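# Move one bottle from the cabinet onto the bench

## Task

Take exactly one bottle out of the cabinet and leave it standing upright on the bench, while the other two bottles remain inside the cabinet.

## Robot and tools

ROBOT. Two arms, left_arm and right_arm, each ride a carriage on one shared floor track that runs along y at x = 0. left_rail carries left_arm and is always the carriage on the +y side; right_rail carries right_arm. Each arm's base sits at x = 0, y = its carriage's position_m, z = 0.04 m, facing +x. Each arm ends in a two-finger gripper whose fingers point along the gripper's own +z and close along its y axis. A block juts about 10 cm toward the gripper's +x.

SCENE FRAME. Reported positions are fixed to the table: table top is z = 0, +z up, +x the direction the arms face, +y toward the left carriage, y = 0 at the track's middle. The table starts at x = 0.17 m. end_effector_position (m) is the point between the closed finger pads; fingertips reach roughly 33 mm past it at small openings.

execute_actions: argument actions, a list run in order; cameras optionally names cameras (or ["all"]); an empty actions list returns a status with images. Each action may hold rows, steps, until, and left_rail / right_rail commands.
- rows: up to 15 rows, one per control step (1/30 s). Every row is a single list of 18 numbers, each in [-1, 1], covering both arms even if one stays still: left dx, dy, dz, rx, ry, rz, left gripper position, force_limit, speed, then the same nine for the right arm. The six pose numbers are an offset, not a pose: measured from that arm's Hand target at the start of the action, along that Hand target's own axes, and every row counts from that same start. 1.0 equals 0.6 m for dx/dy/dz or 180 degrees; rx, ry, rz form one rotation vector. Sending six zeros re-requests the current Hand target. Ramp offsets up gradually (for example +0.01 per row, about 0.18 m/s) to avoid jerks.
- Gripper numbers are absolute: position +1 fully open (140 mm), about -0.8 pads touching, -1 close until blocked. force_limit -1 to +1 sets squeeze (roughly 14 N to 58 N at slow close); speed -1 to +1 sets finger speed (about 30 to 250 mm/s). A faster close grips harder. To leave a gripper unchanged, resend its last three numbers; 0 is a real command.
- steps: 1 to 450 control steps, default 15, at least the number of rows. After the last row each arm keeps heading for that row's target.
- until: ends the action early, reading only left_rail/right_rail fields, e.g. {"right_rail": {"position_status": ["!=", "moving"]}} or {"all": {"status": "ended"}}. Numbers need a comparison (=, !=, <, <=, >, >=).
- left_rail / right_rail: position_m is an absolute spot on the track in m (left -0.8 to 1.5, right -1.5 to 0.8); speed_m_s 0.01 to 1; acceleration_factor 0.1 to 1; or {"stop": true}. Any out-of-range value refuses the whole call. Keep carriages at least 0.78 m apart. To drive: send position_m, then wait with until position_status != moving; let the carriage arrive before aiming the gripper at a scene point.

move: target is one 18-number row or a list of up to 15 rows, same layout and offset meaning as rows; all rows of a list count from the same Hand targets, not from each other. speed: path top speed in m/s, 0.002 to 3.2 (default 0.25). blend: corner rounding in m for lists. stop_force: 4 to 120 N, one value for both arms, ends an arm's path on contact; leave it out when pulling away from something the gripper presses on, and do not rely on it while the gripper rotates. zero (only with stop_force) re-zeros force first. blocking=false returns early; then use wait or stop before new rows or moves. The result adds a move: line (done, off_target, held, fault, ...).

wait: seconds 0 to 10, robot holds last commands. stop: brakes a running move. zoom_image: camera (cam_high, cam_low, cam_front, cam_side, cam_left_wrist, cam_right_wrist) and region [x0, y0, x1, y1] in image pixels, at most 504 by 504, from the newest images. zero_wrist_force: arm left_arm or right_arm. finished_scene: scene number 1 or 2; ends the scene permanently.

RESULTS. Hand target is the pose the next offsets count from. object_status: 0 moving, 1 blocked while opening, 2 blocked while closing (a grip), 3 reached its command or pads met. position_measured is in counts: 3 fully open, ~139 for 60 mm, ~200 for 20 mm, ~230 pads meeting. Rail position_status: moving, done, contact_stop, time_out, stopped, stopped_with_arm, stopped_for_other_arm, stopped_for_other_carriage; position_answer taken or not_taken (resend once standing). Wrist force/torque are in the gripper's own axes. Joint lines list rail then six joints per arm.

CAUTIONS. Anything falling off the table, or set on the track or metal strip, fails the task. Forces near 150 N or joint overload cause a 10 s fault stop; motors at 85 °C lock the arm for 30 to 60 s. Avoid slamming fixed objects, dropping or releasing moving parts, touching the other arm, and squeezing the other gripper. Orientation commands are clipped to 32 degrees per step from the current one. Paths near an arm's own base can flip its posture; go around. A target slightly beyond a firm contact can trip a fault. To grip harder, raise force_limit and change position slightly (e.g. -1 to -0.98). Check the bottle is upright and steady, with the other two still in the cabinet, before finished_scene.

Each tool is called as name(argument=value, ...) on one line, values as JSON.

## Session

execute_actions(actions=[])

Scene clock: 0.00 s.
left_arm: end_effector_position=(+0.3563, +1.1110, +0.5790) position_measured=3 object_status=3 end_effector_quat_wxyz=(+0.000, +0.000, +1.000, +0.000) | right_arm: end_effector_position=(+0.3563, -0.9815, +0.5790) position_measured=3 object_status=3 end_effector_quat_wxyz=(+0.000, +0.000, +1.000, +0.000)
Joint positions: left_arm=[1.032 -0.281 -2.157 1.821 -1.235 -1.571 -0.28] | right_arm=[-1.06 -0.28 -2.157 1.821 -1.235 -1.571 -0.28]
Joint velocities: within noise
Joint torques (N m): no reading
Motor temperatures (°C): left_arm=[38 28 28 34 38 38] | right_arm=[34 28 26 38 28 39]
Wrist force (N): no reading
Wrist torque (N m): no reading
Wrist force, peak (N): no reading
Hand target: left_arm +0.3563, +1.1110, +0.5790; +0.000, +0.000, +1.000, +0.000 | right_arm +0.3563, -0.9815, +0.5790; +0.000, +0.000, +1.000, +0.000
Tool commands: left_gripper/position=+1.0 left_gripper/force_limit=+1.0 left_gripper/speed=+1.0 right_gripper/position=+1.0 right_gripper/force_limit=+1.0 right_gripper/speed=+1.0
left_rail: position_m=1.032 position_status=done
right_rail: position_m=-1.060 position_status=done
camera_calibration:
cam_left_wrist: T_world_to_cam=[[-0.038748, 0.999248, 0.00152248, -1.09233], [0.928301, 0.0354329, 0.370138, -0.587136], [0.369805, 0.0157554, -0.928976, 0.573036], [0, 0, 0, 1]] pos_world=[0.290802, 1.10328, 0.751321]
cam_right_wrist: T_world_to_cam=[[0.0121631, 0.99848, 0.0537594, 0.941431], [0.941021, -0.0296104, 0.33705, -0.557402], [0.33813, 0.0464891, -0.939951, 0.655229], [0, 0, 0, 1]] pos_world=[0.291524, -0.986966, 0.753145]

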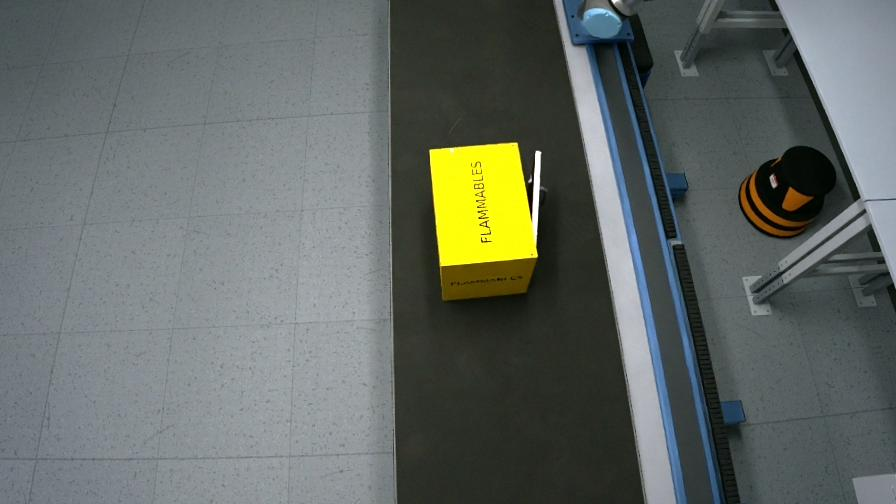

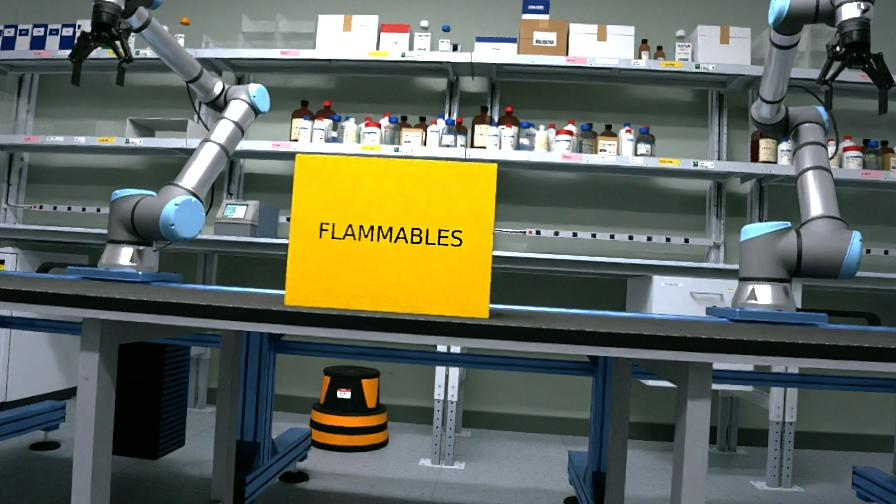

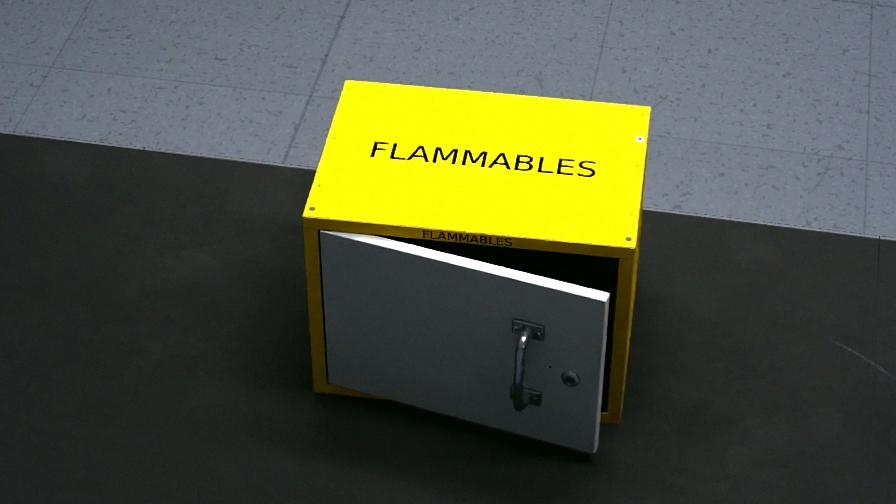

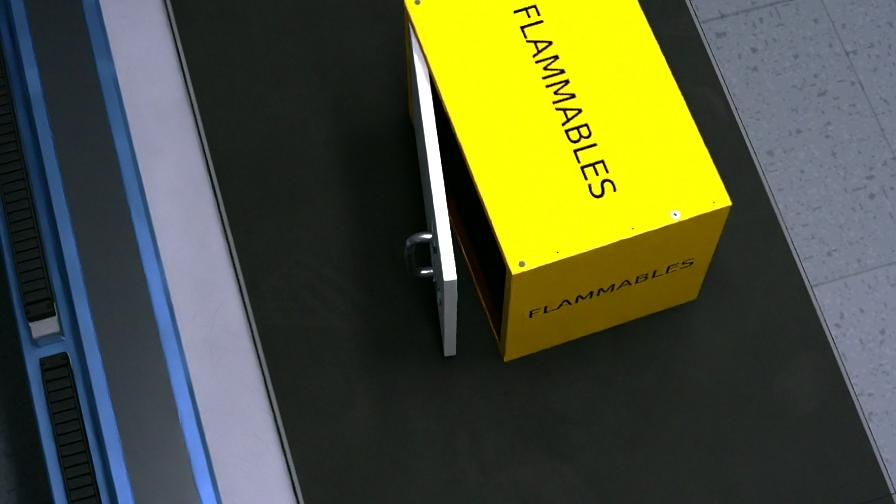

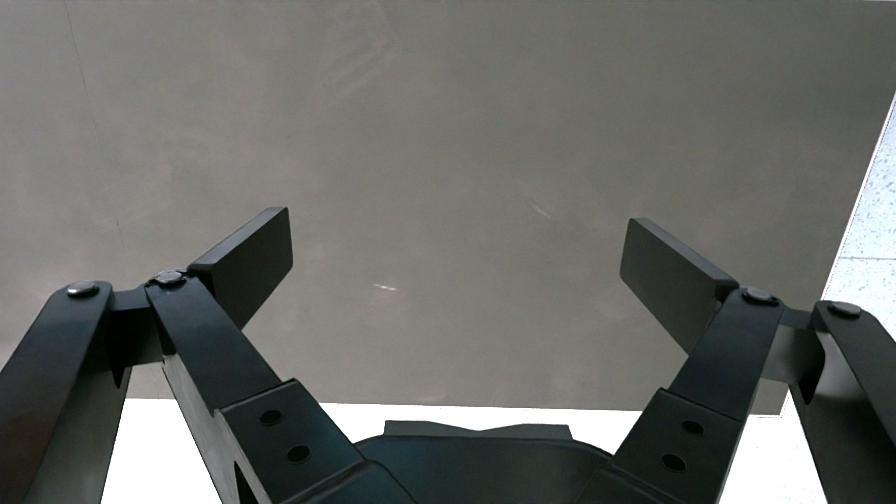

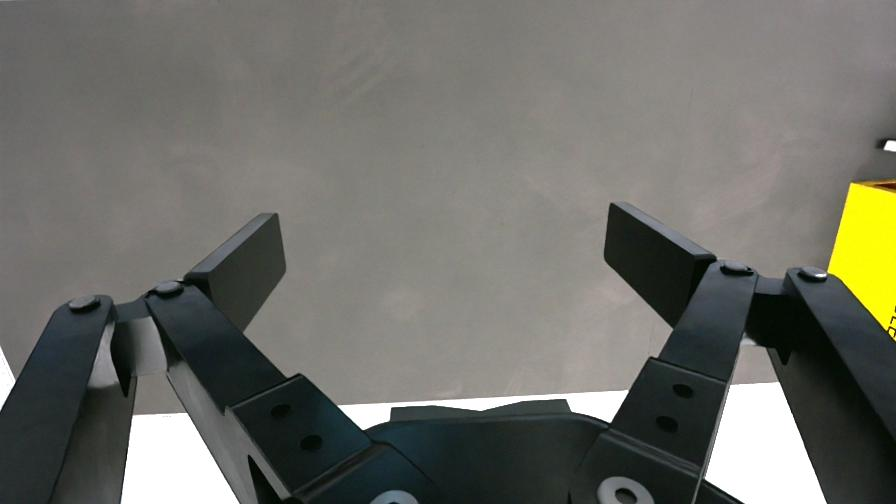

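execute_actions(actions=[{"right_rail":{"position_m":-0.95,"speed_m_s":0.5},"rows":[[0,0,0,0,0,0,1,1,1,0,0,0,0,0,0,-1,-0.9,0]],"steps":120,"until":{"right_rail":{"position_status":["!=","moving"]}}}])

move(target=[[0,0,0,0,0,0,1,1,1,0,0,0,0,0,0.5,-1,-0.9,0],[0,0,0,0,0,0,1,1,1,0,0,0,0,0,1.0,-1,-0.9,0]], speed=0.7, blend=[0.05,0])

move(target=[0,0,0,0,0,0,1,1,1,0.165,-0.92,0.28,0,0,0,-1,-0.9,0], cameras=["cam_right_wrist","cam_side","cam_front"])

Scene clock: 18.67 s.
left_arm: end_effector_position=(+0.3563, +1.1110, +0.5790) position_measured=3 object_status=3 end_effector_quat_wxyz=(+0.000, +0.000, +1.000, +0.000) | right_arm: end_effector_position=(+0.3563, -0.8714, +0.5790) position_measured=233 object_status=3 end_effector_quat_wxyz=(+0.000, +0.000, +1.000, +0.000)
Joint positions: left_arm=[1.032 -0.281 -2.157 1.821 -1.235 -1.571 -0.28] | right_arm=[-0.95 -0.28 -2.157 1.821 -1.235 -1.571 -0.281]
Joint torques (N m): left_arm=[1.53 2.29 -46.41 -4.96 0.07 -0.42] | right_arm=[-0.87 3.25 -47.17 -4.14 -0.37 0.31]
Wrist force (N): left_arm=[0.0 0.2 0.1] | right_arm=[0.1 -0.1 -0.2]
Wrist torque (N m): left_arm=[0.04 0.00 0.01] | right_arm=[-0.03 -0.03 0.00]
Wrist force, peak (N): left_arm=[0.8 -0.3 0.7] | right_arm=[0.1 1.4 -0.7]
Hand target: left_arm +0.3563, +1.1110, +0.5790; +0.000, +0.000, +1.000, +0.000 | right_arm +0.3563, -0.8714, +0.5790; +0.000, +0.000, +1.000, +0.000
Off the commanded pose: left_arm 0.000 m, 0 deg | right_arm 0.000 m, 0 deg.
left_rail: position_m=1.032 position_status=done
right_rail: position_m=-0.950 speed_m_s=0.50 position_status=done

Scene clock: 21.70 s.
left_arm: end_effector_position=(+0.3563, +1.1110, +0.5790) position_measured=3 object_status=3 end_effector_quat_wxyz=(+0.000, +0.000, +1.000, +0.000) | right_arm: end_effector_position=(+0.3563, -0.8714, +0.5790) position_measured=233 object_status=3 end_effector_quat_wxyz=(+0.000, +1.000, +0.000, +0.000)
Joint positions: left_arm=[1.032 -0.281 -2.157 1.821 -1.235 -1.571 -0.28] | right_arm=[-0.95 -0.281 -2.157 1.821 -1.235 -1.571 2.861]
Joint torques (N m): left_arm=[3.14 1.84 -47.23 -5.02 -0.07 -0.45] | right_arm=[14.72 18.72 -52.57 -7.67 -3.12 4.04]
Wrist force (N): left_arm=[0.5 0.0 0.0] | right_arm=[-0.5 0.3 -0.2]
Wrist torque (N m): left_arm=[0.00 -0.12 0.01] | right_arm=[0.10 0.09 -0.11]
Wrist force, peak (N): left_arm=[0.5 0.5 0.7] | right_arm=[-0.5 -0.4 -0.5]
Hand target: left_arm +0.3563, +1.1110, +0.5790; +0.000, +0.000, +1.000, +0.000 | right_arm +0.3563, -0.8714, +0.5790; +0.000, +1.000, +0.000, +0.000
Off the commanded pose: left_arm 0.000 m, 0 deg | right_arm 0.000 m, 0 deg.
left_rail: position_m=1.032 position_status=done
right_rail: position_m=-0.950 speed_m_s=0.50 position_status=done
move: done

Scene clock: 24.60 s.
left_arm: end_effector_position=(+0.3563, +1.1110, +0.5790) position_measured=3 object_status=3 end_effector_quat_wxyz=(+0.000, +0.000, +1.000, +0.000) | right_arm: end_effector_position=(+0.4553, -0.3195, +0.4110) position_measured=233 object_status=3 end_effector_quat_wxyz=(+0.000, +1.000, +0.000, +0.000)
Joint positions: left_arm=[1.032 -0.281 -2.157 1.821 -1.235 -1.571 -0.28] | right_arm=[-0.95 0.72 -1.453 1.589 -1.707 -1.571 3.861]
Joint torques (N m): left_arm=[3.75 1.03 -46.71 -5.2 0.07 -0.35] | right_arm=[11.29 -47.1 -55.85 -7.12 -3.33 4.32]
Wrist force (N): left_arm=[0.0 0.2 -0.2] | right_arm=[-0.5 0.0 -0.7]
Wrist torque (N m): left_arm=[0.03 0.00 0.00] | right_arm=[0.00 0.06 -0.11]
Wrist force, peak (N): left_arm=[0.8 0.0 0.4] | right_arm=[-0.5 2.4 -1.4]
Hand target: left_arm +0.3563, +1.1110, +0.5790; +0.000, +0.000, +1.000, +0.000 | right_arm +0.4554, -0.3194, +0.4110; +0.000, +1.000, +0.000, +0.000
Off the commanded pose: left_arm 0.000 m, 0 deg | right_arm 0.000 m, 0 deg.
left_rail: position_m=1.032 position_status=done
right_rail: position_m=-0.950 speed_m_s=0.50 position_status=done
move: done
camera_calibration:
cam_right_wrist: T_world_to_cam=[[-0.0121756, -0.99848, 0.0537544, -0.338679], [-0.941127, 0.0296057, 0.336753, 0.301706], [-0.337833, -0.0464896, -0.940057, 0.71117], [0, 0, 0, 1]] pos_world=[0.520076, -0.314034, 0.585145]
Images, in order (width x height): cam_front 896x504, cam_side 896x504, cam_right_wrist 896x504.

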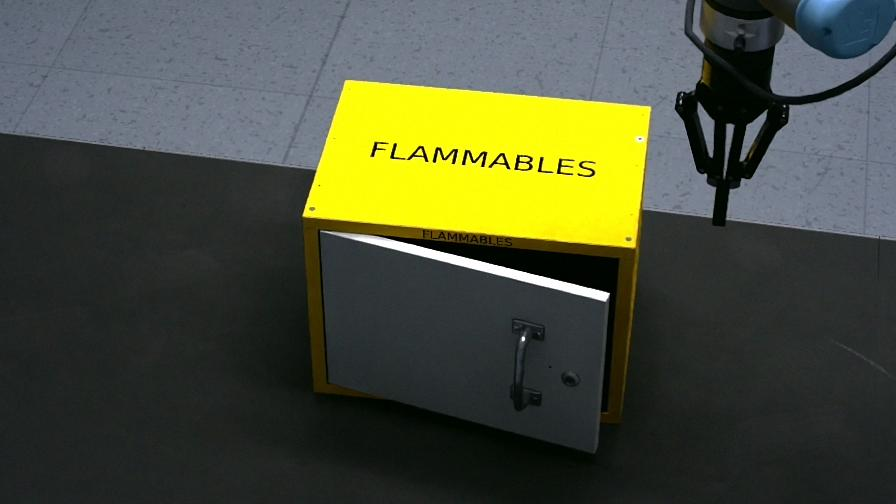

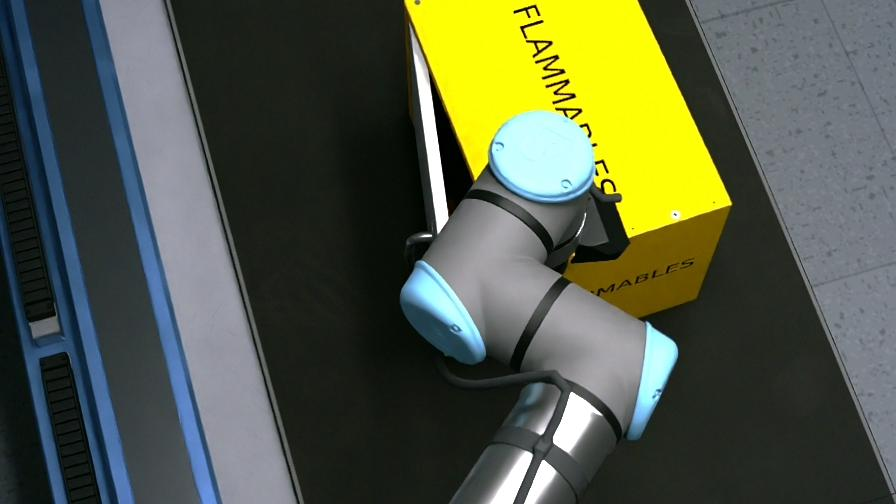

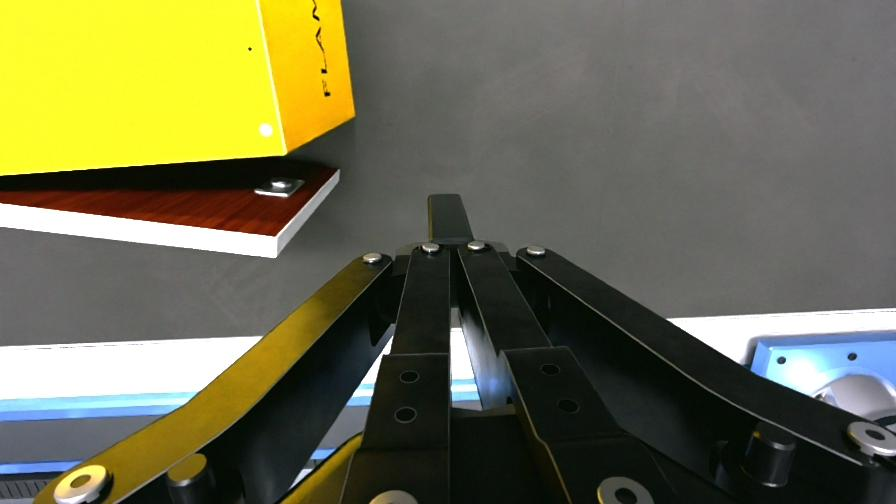

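move(target=[[0,0,0,0,0,0,1,1,1,0,0,0.29,0,0,0,-1,-0.9,0],[0,0,0,0,0,0,1,1,1,0.001,-0.198,0.29,0,0,0,-1,-0.9,0]], speed=[0.15,0.05], stop_force=10, cameras=["cam_right_wrist","cam_front"])

Scene clock: 40.87 s.
left_arm: end_effector_position=(+0.3563, +1.1110, +0.5790) position_measured=3 object_status=3 end_effector_quat_wxyz=(+0.000, +0.000, +1.000, +0.000) | right_arm: end_effector_position=(+0.4560, -0.2006, +0.2370) position_measured=233 object_status=3 end_effector_quat_wxyz=(+0.000, +1.000, +0.000, +0.000)
Joint positions: left_arm=[1.032 -0.281 -2.157 1.821 -1.235 -1.571 -0.28] | right_arm=[-0.95 0.824 -1.218 1.61 -1.962 -1.571 3.966]
Joint torques (N m): left_arm=[2.71 3.17 -47.67 -5.29 -0.09 -0.46] | right_arm=[11.28 -64.75 -51.54 -1.18 -2.64 3.69]
Wrist force (N): left_arm=[0.5 0.6 0.5] | right_arm=[-0.8 0.5 -0.5]
Wrist torque (N m): left_arm=[0.13 -0.13 0.00] | right_arm=[0.06 0.15 -0.13]
Wrist force, peak (N): left_arm=[0.5 0.6 0.5] | right_arm=[-0.3 0.4 -3.2]
Hand target: left_arm +0.3563, +1.1110, +0.5790; +0.000, +0.000, +1.000, +0.000 | right_arm +0.4560, -0.2006, +0.2370; +0.000, +1.000, +0.000, +0.000
Off the commanded pose: left_arm 0.000 m, 0 deg | right_arm 0.000 m, 0 deg.
left_rail: position_m=1.032 position_status=done
right_rail: position_m=-0.950 speed_m_s=0.50 position_status=done
move: done
camera_calibration:
cam_right_wrist: T_world_to_cam=[[-0.0122679, -0.998477, 0.0537912, -0.210566], [-0.941095, 0.0297093, 0.336836, 0.357314], [-0.337921, -0.0464903, -0.940026, 0.553363], [0, 0, 0, 1]] pos_world=[0.520676, -0.195135, 0.411145]
Images, in order (width x height): cam_front 896x504, cam_right_wrist 896x504.

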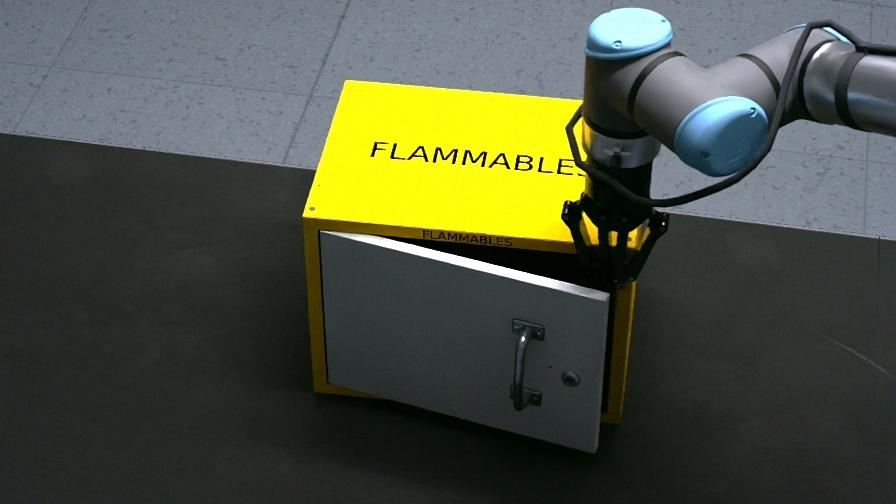

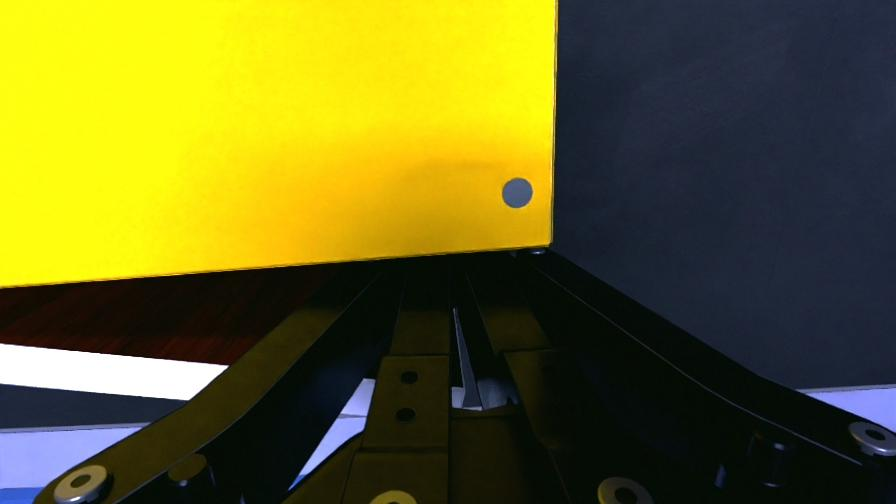

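move(target=[[0,0,0,0,0,0,1,1,1,-0.135,-0.06,0,0,0,0,-1,-0.9,0],[0,0,0,0,0,0,1,1,1,-0.295,-0.155,0,0,0,0,-1,-0.9,0],[0,0,0,0,0,0,1,1,1,-0.386,-0.299,0,0,0,0,-1,-0.9,0],[0,0,0,0,0,0,1,1,1,-0.405,-0.4585,0,0,0,0,-1,-0.9,0],[0,0,0,0,0,0,1,1,1,-0.36,-0.645,0,0,0,0,-1,-0.9,0]], speed=0.08, stop_force=35, blend=[0.01,0.01,0.01,0.01,0], cameras=["cam_side","cam_high","cam_right_wrist"])

Scene clock: 56.40 s.
left_arm: end_effector_position=(+0.3563, +1.1110, +0.5790) position_measured=3 object_status=3 end_effector_quat_wxyz=(+0.000, +0.000, +1.000, +0.000) | right_arm: end_effector_position=(+0.2400, +0.1864, +0.2370) position_measured=233 object_status=3 end_effector_quat_wxyz=(+0.000, +1.000, +0.000, +0.000)
Joint positions: left_arm=[1.032 -0.281 -2.157 1.821 -1.235 -1.571 -0.28] | right_arm=[-0.95 1.212 -0.724 0.81 -1.657 -1.571 4.354]
Joint torques (N m): left_arm=[3.6 1.65 -47.53 -5.55 -0.08 -0.33] | right_arm=[9.76 -106.29 -56.04 -1.92 -2.76 4.32]
Wrist force (N): left_arm=[0.3 0.3 -0.3] | right_arm=[-0.4 1.8 -0.7]
Wrist torque (N m): left_arm=[0.06 -0.08 0.01] | right_arm=[0.00 0.00 -0.11]
Wrist force, peak (N): left_arm=[0.9 -0.3 0.6] | right_arm=[-1.1 2.4 -1.4]
Hand target: left_arm +0.3563, +1.1110, +0.5790; +0.000, +0.000, +1.000, +0.000 | right_arm +0.2400, +0.1864, +0.2370; +0.000, +1.000, +0.000, +0.000
Off the commanded pose: left_arm 0.000 m, 0 deg | right_arm 0.000 m, 0 deg.
left_rail: position_m=1.032 position_status=done
right_rail: position_m=-0.950 speed_m_s=0.50 position_status=done
move: done
camera_calibration:
cam_right_wrist: T_world_to_cam=[[-0.0122322, -0.998472, 0.0538843, 0.17315], [-0.941096, 0.0297071, 0.336833, 0.142576], [-0.337919, -0.0465901, -0.940021, 0.498286], [0, 0, 0, 1]] pos_world=[0.304676, 0.191866, 0.411045]
Images, in order (width x height): cam_high 896x504, cam_side 896x504, cam_right_wrist 896x504.

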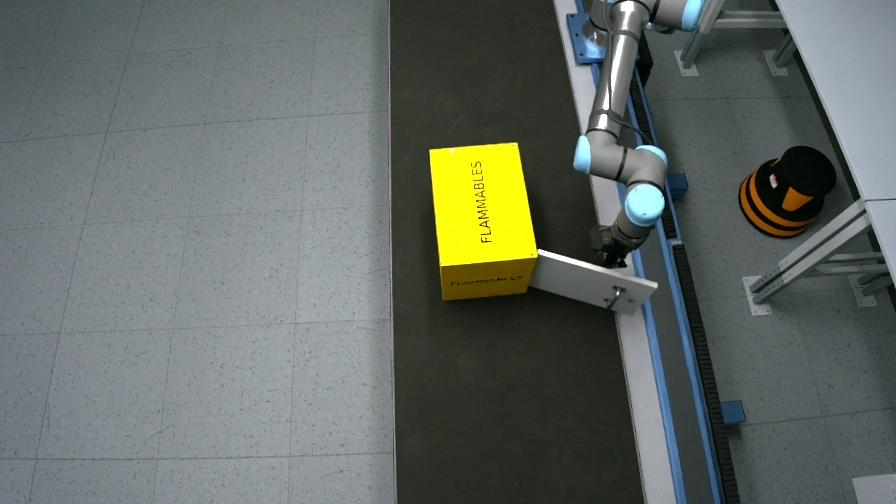

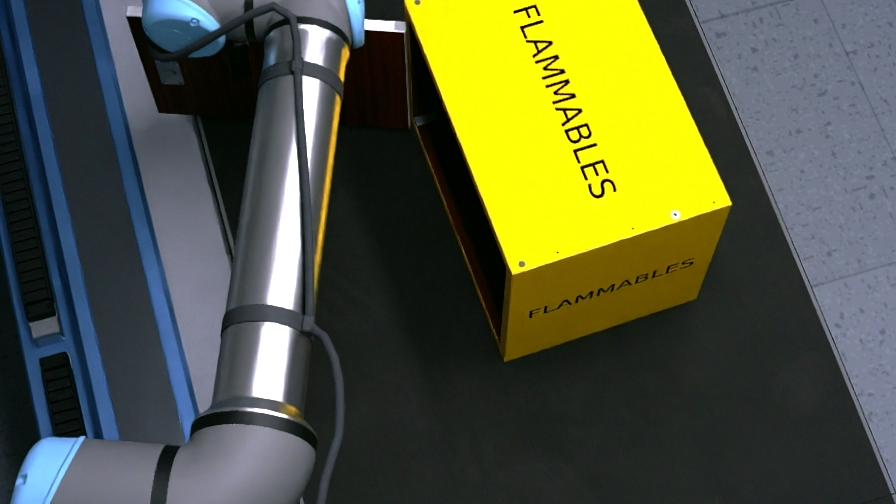

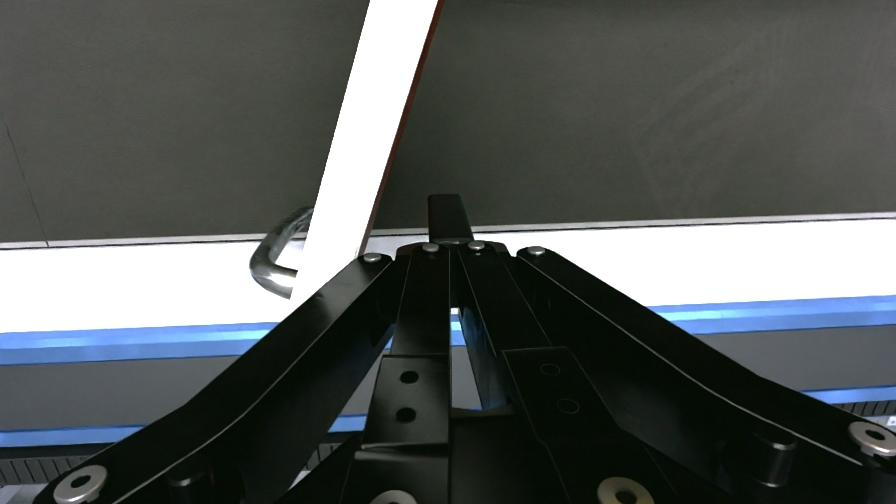

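move(target=[[0,0,0,0,0,0,1,1,1,0,0.42,0,0,0,0,-1,-0.9,0],[0,0,0,0,0,0,1,1,1,-0.02,0.47,-0.07,0,0.361,0,-1,-0.9,0]], speed=0.25, cameras=["cam_right_wrist","cam_front"])

zoom_image(camera="cam_right_wrist", region=[180, 40, 660, 310])

Scene clock: 65.37 s.
left_arm: end_effector_position=(+0.3563, +1.1110, +0.5790) position_measured=3 object_status=3 end_effector_quat_wxyz=(+0.000, +0.000, +1.000, +0.000) | right_arm: end_effector_position=(+0.2280, -0.0956, +0.2790) position_measured=233 object_status=3 end_effector_quat_wxyz=(+0.000, +0.843, +0.000, +0.537)
Joint positions: left_arm=[1.032 -0.281 -2.157 1.821 -1.235 -1.571 -0.28] | right_arm=[-0.95 1.461 -1.086 1.783 -2.5 -2.692 4.457]
Joint torques (N m): left_arm=[2.18 0.04 -46.85 -5.5 0.19 -0.11] | right_arm=[10.98 -70.11 -33.23 -8.01 -5.75 -3.39]
Wrist force (N): left_arm=[0.2 0.1 0.3] | right_arm=[-0.4 -0.5 -1.0]
Wrist torque (N m): left_arm=[0.03 -0.04 0.00] | right_arm=[0.08 0.11 -0.25]
Wrist force, peak (N): left_arm=[-0.1 0.3 1.0] | right_arm=[-0.8 -3.3 0.4]
Hand target: left_arm +0.3563, +1.1110, +0.5790; +0.000, +0.000, +1.000, +0.000 | right_arm +0.2280, -0.0956, +0.2790; +0.000, +0.843, +0.000, +0.537
Off the commanded pose: left_arm 0.000 m, 0 deg | right_arm 0.000 m, 0 deg.
left_rail: position_m=1.032 position_status=done
right_rail: position_m=-0.950 speed_m_s=0.50 position_status=done
move: done
camera_calibration:
cam_right_wrist: T_world_to_cam=[[-0.0539981, -0.998472, 0.0117062, -0.0895441], [-0.703238, 0.0297036, -0.710333, 0.363454], [0.7089, -0.0465889, -0.703768, 0.216119], [0, 0, 0, 1]] pos_world=[0.0975523, -0.0901345, 0.411319]
Images, in order (width x height): cam_front 896x504, cam_right_wrist 896x504.

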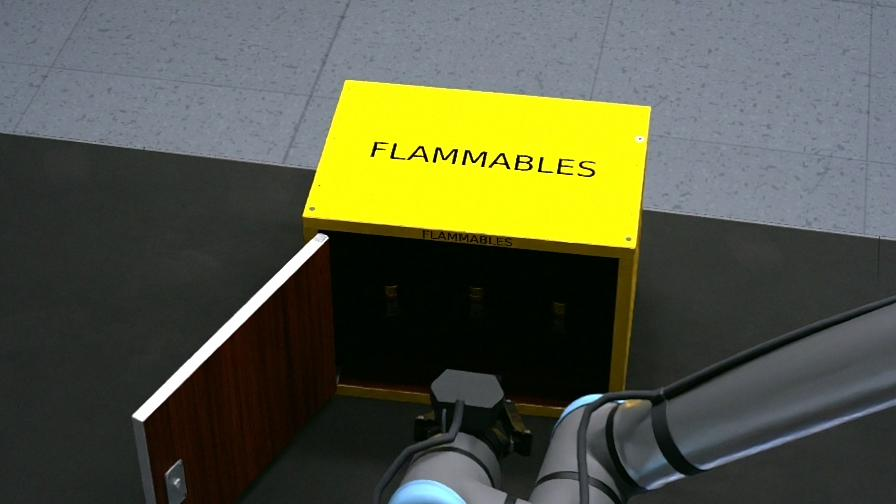

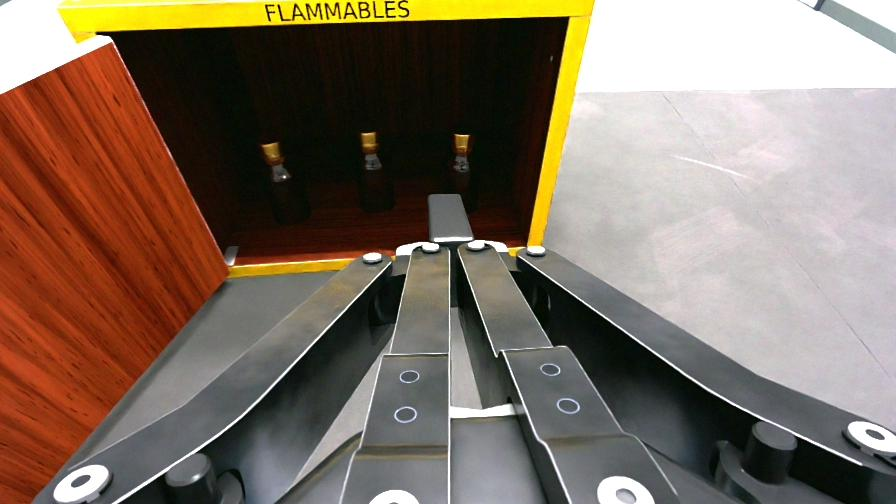

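Scaled by 1.050 from the camera's 896x504 image, which has a finer 1280x720 frame.

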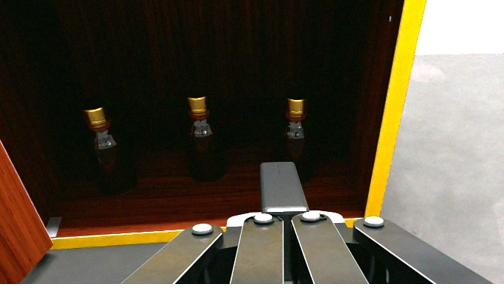

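move(target=[0,0,0,0,0,0,1,1,1,-0.133,0.027,0.45,-0.0503,0,0.0235,-1,-0.9,0], speed=0.2)

execute_actions(actions=[{"rows":[[0,0,0,0,0,0,1,1,1,0,0,0,0,0,0,-0.02,-0.9,0]],"steps":30}], cameras=["cam_right_wrist","cam_front"])

zoom_image(camera="cam_right_wrist", region=[200, 0, 700, 300])

Scene clock: 74.30 s.
left_arm: end_effector_position=(+0.3563, +1.1110, +0.5790) position_measured=3 object_status=3 end_effector_quat_wxyz=(+0.000, +0.000, +1.000, +0.000) | right_arm: end_effector_position=(+0.4388, -0.1118, +0.0926) position_measured=233 object_status=3 end_effector_quat_wxyz=(+0.047, +0.840, -0.073, +0.535)
Joint positions: left_arm=[1.032 -0.281 -2.157 1.821 -1.235 -1.571 -0.28] | right_arm=[-0.95 1.226 -0.788 1.721 -2.852 -2.675 4.327]
Joint torques (N m): left_arm=[3.95 0.81 -47.21 -5.84 -0.1 -0.58] | right_arm=[-10.95 -83.55 -37.91 -8.08 0.4 -3.67]
Wrist force (N): left_arm=[0.6 -0.5 0.4] | right_arm=[-0.7 -0.8 -0.9]
Wrist torque (N m): left_arm=[-0.10 -0.13 0.01] | right_arm=[0.05 0.19 -0.35]
Wrist force, peak (N): left_arm=[0.5 -0.9 0.0] | right_arm=[-0.3 -0.1 -3.9]
Hand target: left_arm +0.3563, +1.1110, +0.5790; +0.000, +0.000, +1.000, +0.000 | right_arm +0.4389, -0.1118, +0.0925; +0.047, +0.840, -0.073, +0.535
Off the commanded pose: left_arm 0.000 m, 0 deg | right_arm 0.000 m, 0 deg.
left_rail: position_m=1.032 position_status=done
right_rail: position_m=-0.950 speed_m_s=0.50 position_status=done
move: done

Scene clock: 75.50 s.
left_arm: end_effector_position=(+0.3563, +1.1110, +0.5790) position_measured=3 object_status=3 end_effector_quat_wxyz=(+0.000, +0.000, +1.000, +0.000) | right_arm: end_effector_position=(+0.4389, -0.1118, +0.0925) position_measured=131 object_status=3 end_effector_quat_wxyz=(+0.047, +0.840, -0.073, +0.535)
Joint positions: left_arm=[1.032 -0.281 -2.157 1.821 -1.235 -1.571 -0.28] | right_arm=[-0.95 1.226 -0.788 1.721 -2.852 -2.675 4.327]
Joint torques (N m): left_arm=[2.61 0.79 -47.49 -5.9 0.16 -0.4] | right_arm=[-13.14 -85.11 -37.23 -7.6 0.48 -3.08]
Wrist force (N): left_arm=[0.2 0.2 0.0] | right_arm=[-0.3 -0.5 -1.1]
Wrist torque (N m): left_arm=[0.05 -0.06 0.00] | right_arm=[0.13 0.12 -0.35]
Wrist force, peak (N): left_arm=[0.9 0.5 0.3] | right_arm=[-0.5 -1.2 -0.9]
Hand target: left_arm +0.3563, +1.1110, +0.5790; +0.000, +0.000, +1.000, +0.000 | right_arm +0.4389, -0.1118, +0.0925; +0.047, +0.840, -0.073, +0.535
Off the commanded pose: left_arm 0.000 m, 0 deg | right_arm 0.000 m, 0 deg.
left_rail: position_m=1.032 position_status=done
right_rail: position_m=-0.950 speed_m_s=0.50 position_status=done
camera_calibration:
cam_right_wrist: T_world_to_cam=[[-0.226331, -0.973981, 0.0116426, -0.0137784], [-0.687403, 0.151245, -0.710353, 0.386462], [0.69011, -0.168778, -0.703749, -0.0708573], [0, 0, 0, 1]] pos_world=[0.311436, -0.0838297, 0.224819]
Images, in order (width x height): cam_front 896x504, cam_right_wrist 896x504.

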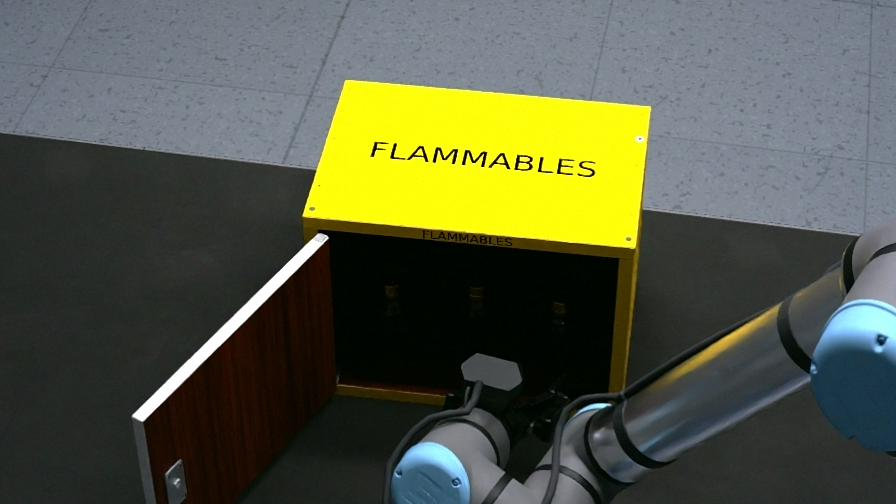

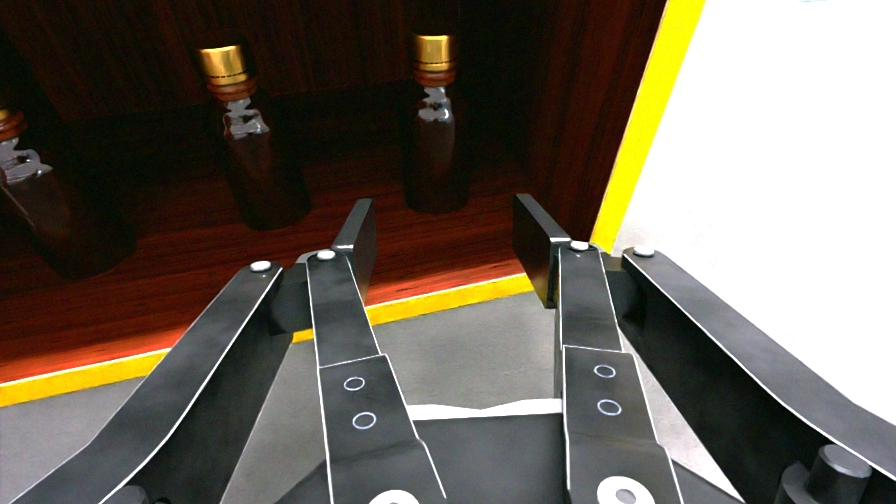

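Scaled by 1.008 from the camera's 896x504 image, which has a finer 1280x720 frame.

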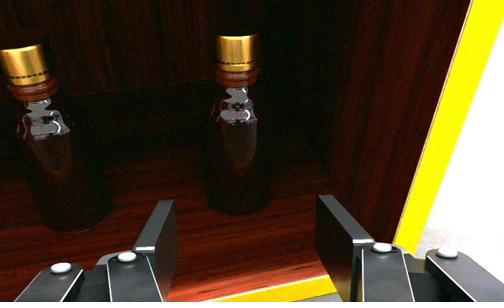

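move(target=[0,0,0,0,0,0,1,1,1,0.0483,0,0.2275,0,0,0,-0.02,-0.9,0], speed=0.035, stop_force=5, cameras=["cam_right_wrist"])

Scene clock: 91.73 s.
left_arm: end_effector_position=(+0.3563, +1.1110, +0.5790) position_measured=3 object_status=3 end_effector_quat_wxyz=(+0.000, +0.000, +1.000, +0.000) | right_arm: end_effector_position=(+0.5728, -0.1354, +0.0610) position_measured=131 object_status=3 end_effector_quat_wxyz=(+0.047, +0.840, -0.073, +0.535)
Joint positions: left_arm=[1.032 -0.281 -2.157 1.821 -1.235 -1.571 -0.28] | right_arm=[-0.95 1.078 -0.692 1.667 -3.138 -2.607 4.05]
Joint torques (N m): left_arm=[3.07 0.38 -47.77 -5.97 0.3 -0.33] | right_arm=[-15.72 -88.64 -36.12 -7.33 0.5 -3.09]
Wrist force (N): left_arm=[0.5 0.1 0.1] | right_arm=[-0.5 -0.4 -0.6]
Wrist torque (N m): left_arm=[0.03 -0.12 0.00] | right_arm=[0.13 0.16 -0.34]
Wrist force, peak (N): left_arm=[0.0 -0.5 0.9] | right_arm=[-1.0 -0.9 -1.2]
Hand target: left_arm +0.3563, +1.1110, +0.5790; +0.000, +0.000, +1.000, +0.000 | right_arm +0.5728, -0.1354, +0.0610; +0.047, +0.840, -0.073, +0.535
Off the commanded pose: left_arm 0.000 m, 0 deg | right_arm 0.000 m, 0 deg.
left_rail: position_m=1.032 position_status=done
right_rail: position_m=-0.950 speed_m_s=0.50 position_status=done
move: done
camera_calibration:
cam_right_wrist: T_world_to_cam=[[-0.226331, -0.973981, 0.0116426, -0.00609197], [-0.687403, 0.151245, -0.710353, 0.459699], [0.69011, -0.168778, -0.703749, -0.189414], [0, 0, 0, 1]] pos_world=[0.445336, -0.10743, 0.193319]
Images, in order (width x height): cam_right_wrist 896x504.

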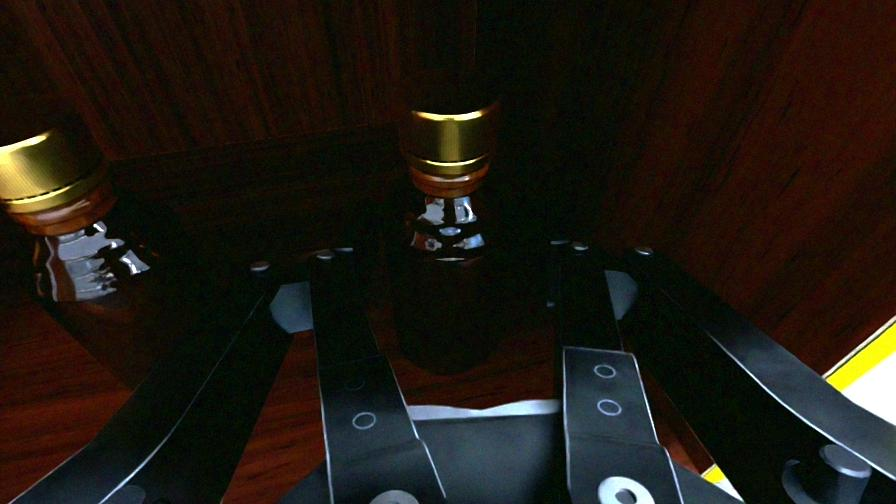

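execute_actions(actions=[{"rows":[[0,0,0,0,0,0,1,1,1,0,0,0,0,0,0,-1,-0.4,-1]],"steps":75}])

move(target=[[0,0,0,0,0,0,1,1,1,0.0302,0,-0.0141,0,0,0,-1,-0.4,-1],[0,0,0,0,0,0,1,1,1,-0.146,0,-0.391,0,0,0,-1,-0.4,-1]], speed=[0.03,0.07], cameras=["cam_right_wrist","cam_front"])

Scene clock: 101.07 s.
left_arm: end_effector_position=(+0.3563, +1.1110, +0.5790) position_measured=3 object_status=3 end_effector_quat_wxyz=(+0.000, +0.000, +1.000, +0.000) | right_arm: end_effector_position=(+0.5728, -0.1354, +0.0610) position_measured=161 object_status=2 end_effector_quat_wxyz=(+0.047, +0.840, -0.073, +0.535)
Joint positions: left_arm=[1.032 -0.281 -2.157 1.821 -1.235 -1.571 -0.28] | right_arm=[-0.95 1.078 -0.692 1.667 -3.138 -2.607 4.05]
Joint torques (N m): left_arm=[2.51 0.33 -47.65 -6.08 -0.18 -0.56] | right_arm=[-12.32 -90 -21.94 -2.99 -1.5 -3.24]
Wrist force (N): left_arm=[0.4 -0.1 0.0] | right_arm=[1.9 -1.5 -3.8]
Wrist torque (N m): left_arm=[-0.01 -0.10 0.00] | right_arm=[0.15 0.14 -0.32]
Wrist force, peak (N): left_arm=[1.0 -0.2 0.1] | right_arm=[1.9 -2.0 -4.8]
Hand target: left_arm +0.3563, +1.1110, +0.5790; +0.000, +0.000, +1.000, +0.000 | right_arm +0.5728, -0.1354, +0.0610; +0.047, +0.840, -0.073, +0.535
Off the commanded pose: left_arm 0.000 m, 0 deg | right_arm 0.000 m, 0 deg.
left_rail: position_m=1.032 position_status=done
right_rail: position_m=-0.950 speed_m_s=0.50 position_status=done

Scene clock: 106.00 s.
left_arm: end_effector_position=(+0.3563, +1.1110, +0.5790) position_measured=3 object_status=3 end_effector_quat_wxyz=(+0.000, +0.000, +1.000, +0.000) | right_arm: end_effector_position=(+0.3270, -0.0921, +0.0808) position_measured=161 object_status=2 end_effector_quat_wxyz=(+0.047, +0.840, -0.073, +0.535)
Joint positions: left_arm=[1.032 -0.281 -2.157 1.821 -1.235 -1.571 -0.28] | right_arm=[-0.95 1.353 -0.808 1.715 -2.569 -2.703 4.611]
Joint torques (N m): left_arm=[3.5 1.45 -47.27 -6.35 -0.33 -0.66] | right_arm=[11.87 -117.77 -39.52 -1.31 -6.67 3.87]
Wrist force (N): left_arm=[0.1 0.1 0.6] | right_arm=[-2.8 -0.6 0.3]
Wrist torque (N m): left_arm=[0.02 -0.03 0.00] | right_arm=[0.10 0.22 -0.43]
Wrist force, peak (N): left_arm=[0.7 -0.1 0.8] | right_arm=[2.4 -2.3 -4.0]
Hand target: left_arm +0.3563, +1.1110, +0.5790; +0.000, +0.000, +1.000, +0.000 | right_arm +0.3269, -0.0921, +0.0808; +0.047, +0.840, -0.073, +0.535
Off the commanded pose: left_arm 0.000 m, 0 deg | right_arm 0.000 m, 0 deg.
left_rail: position_m=1.032 position_status=done
right_rail: position_m=-0.950 speed_m_s=0.50 position_status=done
move: done
camera_calibration:
cam_right_wrist: T_world_to_cam=[[-0.226331, -0.973981, 0.0116426, -0.0197812], [-0.687403, 0.151245, -0.710353, 0.298251], [0.69011, -0.168778, -0.703749, 0.00145705], [0, 0, 0, 1]] pos_world=[0.199536, -0.0641297, 0.213119]
Images, in order (width x height): cam_front 896x504, cam_right_wrist 896x504.

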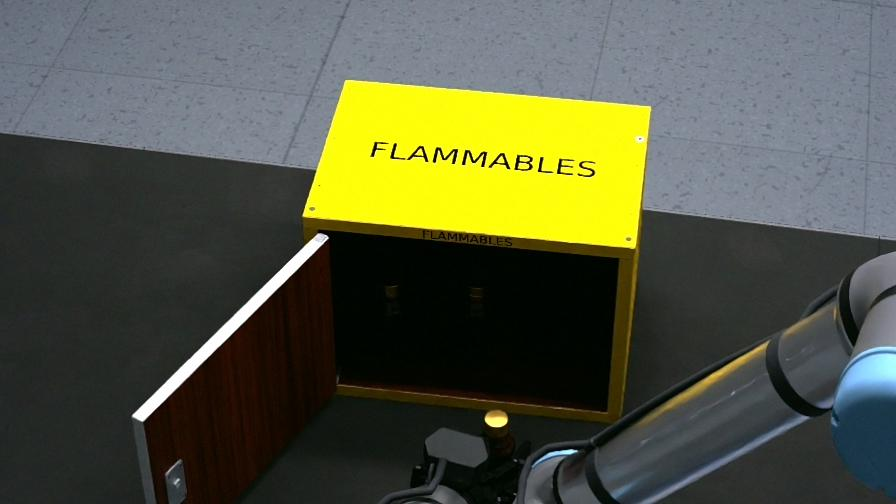

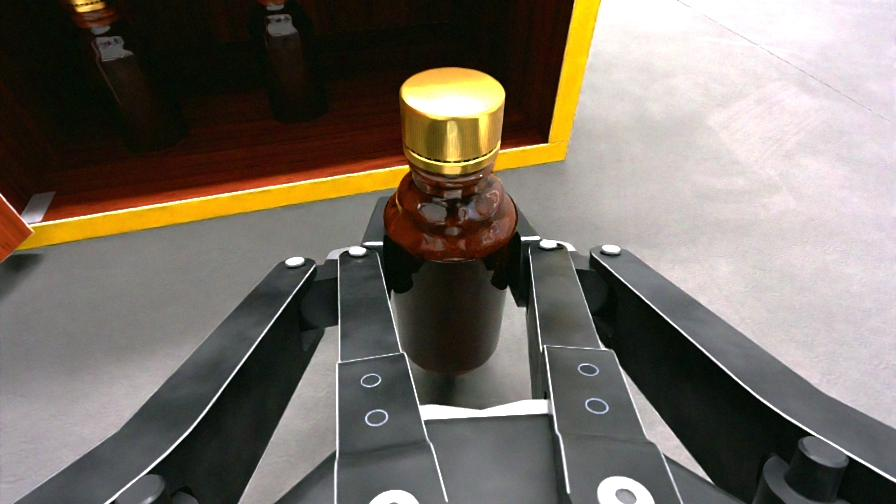

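move(target=[[0,0,0,0,0,0,1,1,1,0.0331,0.443,0.0707,0,0,0,-1,-0.4,-1],[0,0,0,0,0,0,1,1,1,0.151,0.458,0.323,0,0,0,-1,-0.4,-1]], speed=0.12, blend=[0.02,0])

move(target=[0,0,0,0,0,0,1,1,1,-0.068,0,0.0317,0,0,0,-1,-0.4,-1], speed=0.012, stop_force=4, cameras=["cam_right_wrist","cam_side"])

Scene clock: 116.37 s.
left_arm: end_effector_position=(+0.3563, +1.1110, +0.5790) position_measured=3 object_status=3 end_effector_quat_wxyz=(+0.000, +0.000, +1.000, +0.000) | right_arm: end_effector_position=(+0.4899, -0.3999, +0.0810) position_measured=161 object_status=2 end_effector_quat_wxyz=(+0.047, +0.840, -0.073, +0.535)
Joint positions: left_arm=[1.032 -0.281 -2.157 1.821 -1.235 -1.571 -0.28] | right_arm=[-0.95 0.993 -0.905 2.234 -3.599 -2.556 3.922]
Joint torques (N m): left_arm=[3.01 0.8 -47.81 -6.39 0.15 -0.39] | right_arm=[-12.25 -60.73 -22.32 -8.54 0.68 -3.13]
Wrist force (N): left_arm=[0.4 0.1 0.1] | right_arm=[-2.2 -0.6 0.5]
Wrist torque (N m): left_arm=[0.02 -0.11 0.00] | right_arm=[0.10 0.07 -0.28]
Wrist force, peak (N): left_arm=[0.7 0.4 0.9] | right_arm=[-3.4 -1.8 -0.8]
Hand target: left_arm +0.3563, +1.1110, +0.5790; +0.000, +0.000, +1.000, +0.000 | right_arm +0.4899, -0.3999, +0.0810; +0.047, +0.840, -0.073, +0.535
Off the commanded pose: left_arm 0.000 m, 0 deg | right_arm 0.000 m, 0 deg.
left_rail: position_m=1.032 position_status=done
right_rail: position_m=-0.950 speed_m_s=0.50 position_status=done
move: done

Scene clock: 120.67 s.
left_arm: end_effector_position=(+0.3563, +1.1110, +0.5790) position_measured=3 object_status=3 end_effector_quat_wxyz=(+0.000, +0.000, +1.000, +0.000) | right_arm: end_effector_position=(+0.4899, -0.3999, +0.0426) position_measured=161 object_status=2 end_effector_quat_wxyz=(+0.047, +0.840, -0.073, +0.535)
Joint positions: left_arm=[1.032 -0.281 -2.157 1.821 -1.235 -1.571 -0.28] | right_arm=[-0.95 0.993 -0.828 2.221 -3.663 -2.556 3.922]
Joint torques (N m): left_arm=[2.04 0.81 -46.11 -6.37 0.17 -0.35] | right_arm=[-1.69 -92.1 -7.62 -1.5 -1.7 3.32]
Wrist force (N): left_arm=[0.1 0.0 0.1] | right_arm=[-1.5 -0.9 1.0]
Wrist torque (N m): left_arm=[0.01 -0.02 0.00] | right_arm=[0.08 0.36 -0.31]
Wrist force, peak (N): left_arm=[0.8 0.5 0.2] | right_arm=[13.5 -0.8 -8.6]
Hand target: left_arm +0.3563, +1.1110, +0.5790; +0.000, +0.000, +1.000, +0.000 | right_arm +0.4899, -0.3999, +0.0426; +0.047, +0.840, -0.073, +0.535 (not the last commanded pose)
Off the commanded pose: left_arm 0.000 m, 0 deg | right_arm 0.007 m, 0 deg.
left_rail: position_m=1.032 position_status=done
right_rail: position_m=-0.950 speed_m_s=0.50 position_status=done
move: contact (right_arm)
camera_calibration:
cam_right_wrist: T_world_to_cam=[[-0.226346, -0.973977, 0.0116589, -0.282157], [-0.687452, 0.151256, -0.710304, 0.429645], [0.690057, -0.168789, -0.703798, -0.189754], [0, 0, 0, 1]] pos_world=[0.362436, -0.37183, 0.174919]
Images, in order (width x height): cam_side 896x504, cam_right_wrist 896x504.

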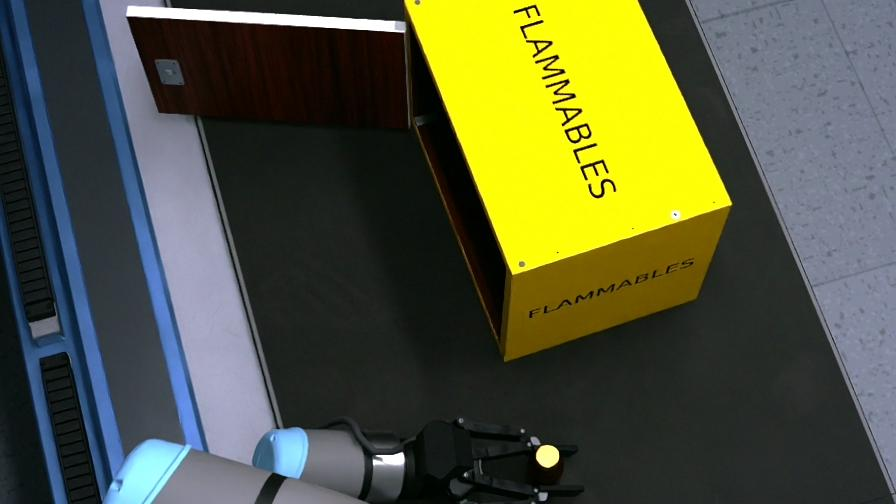

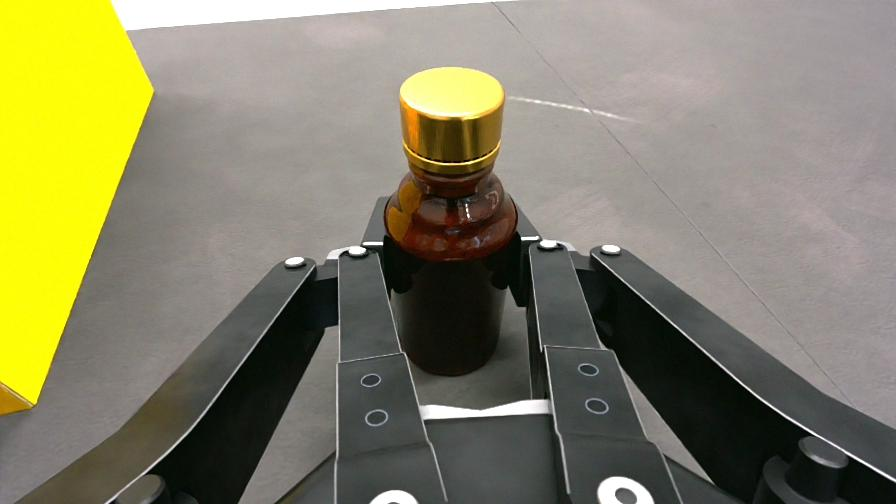

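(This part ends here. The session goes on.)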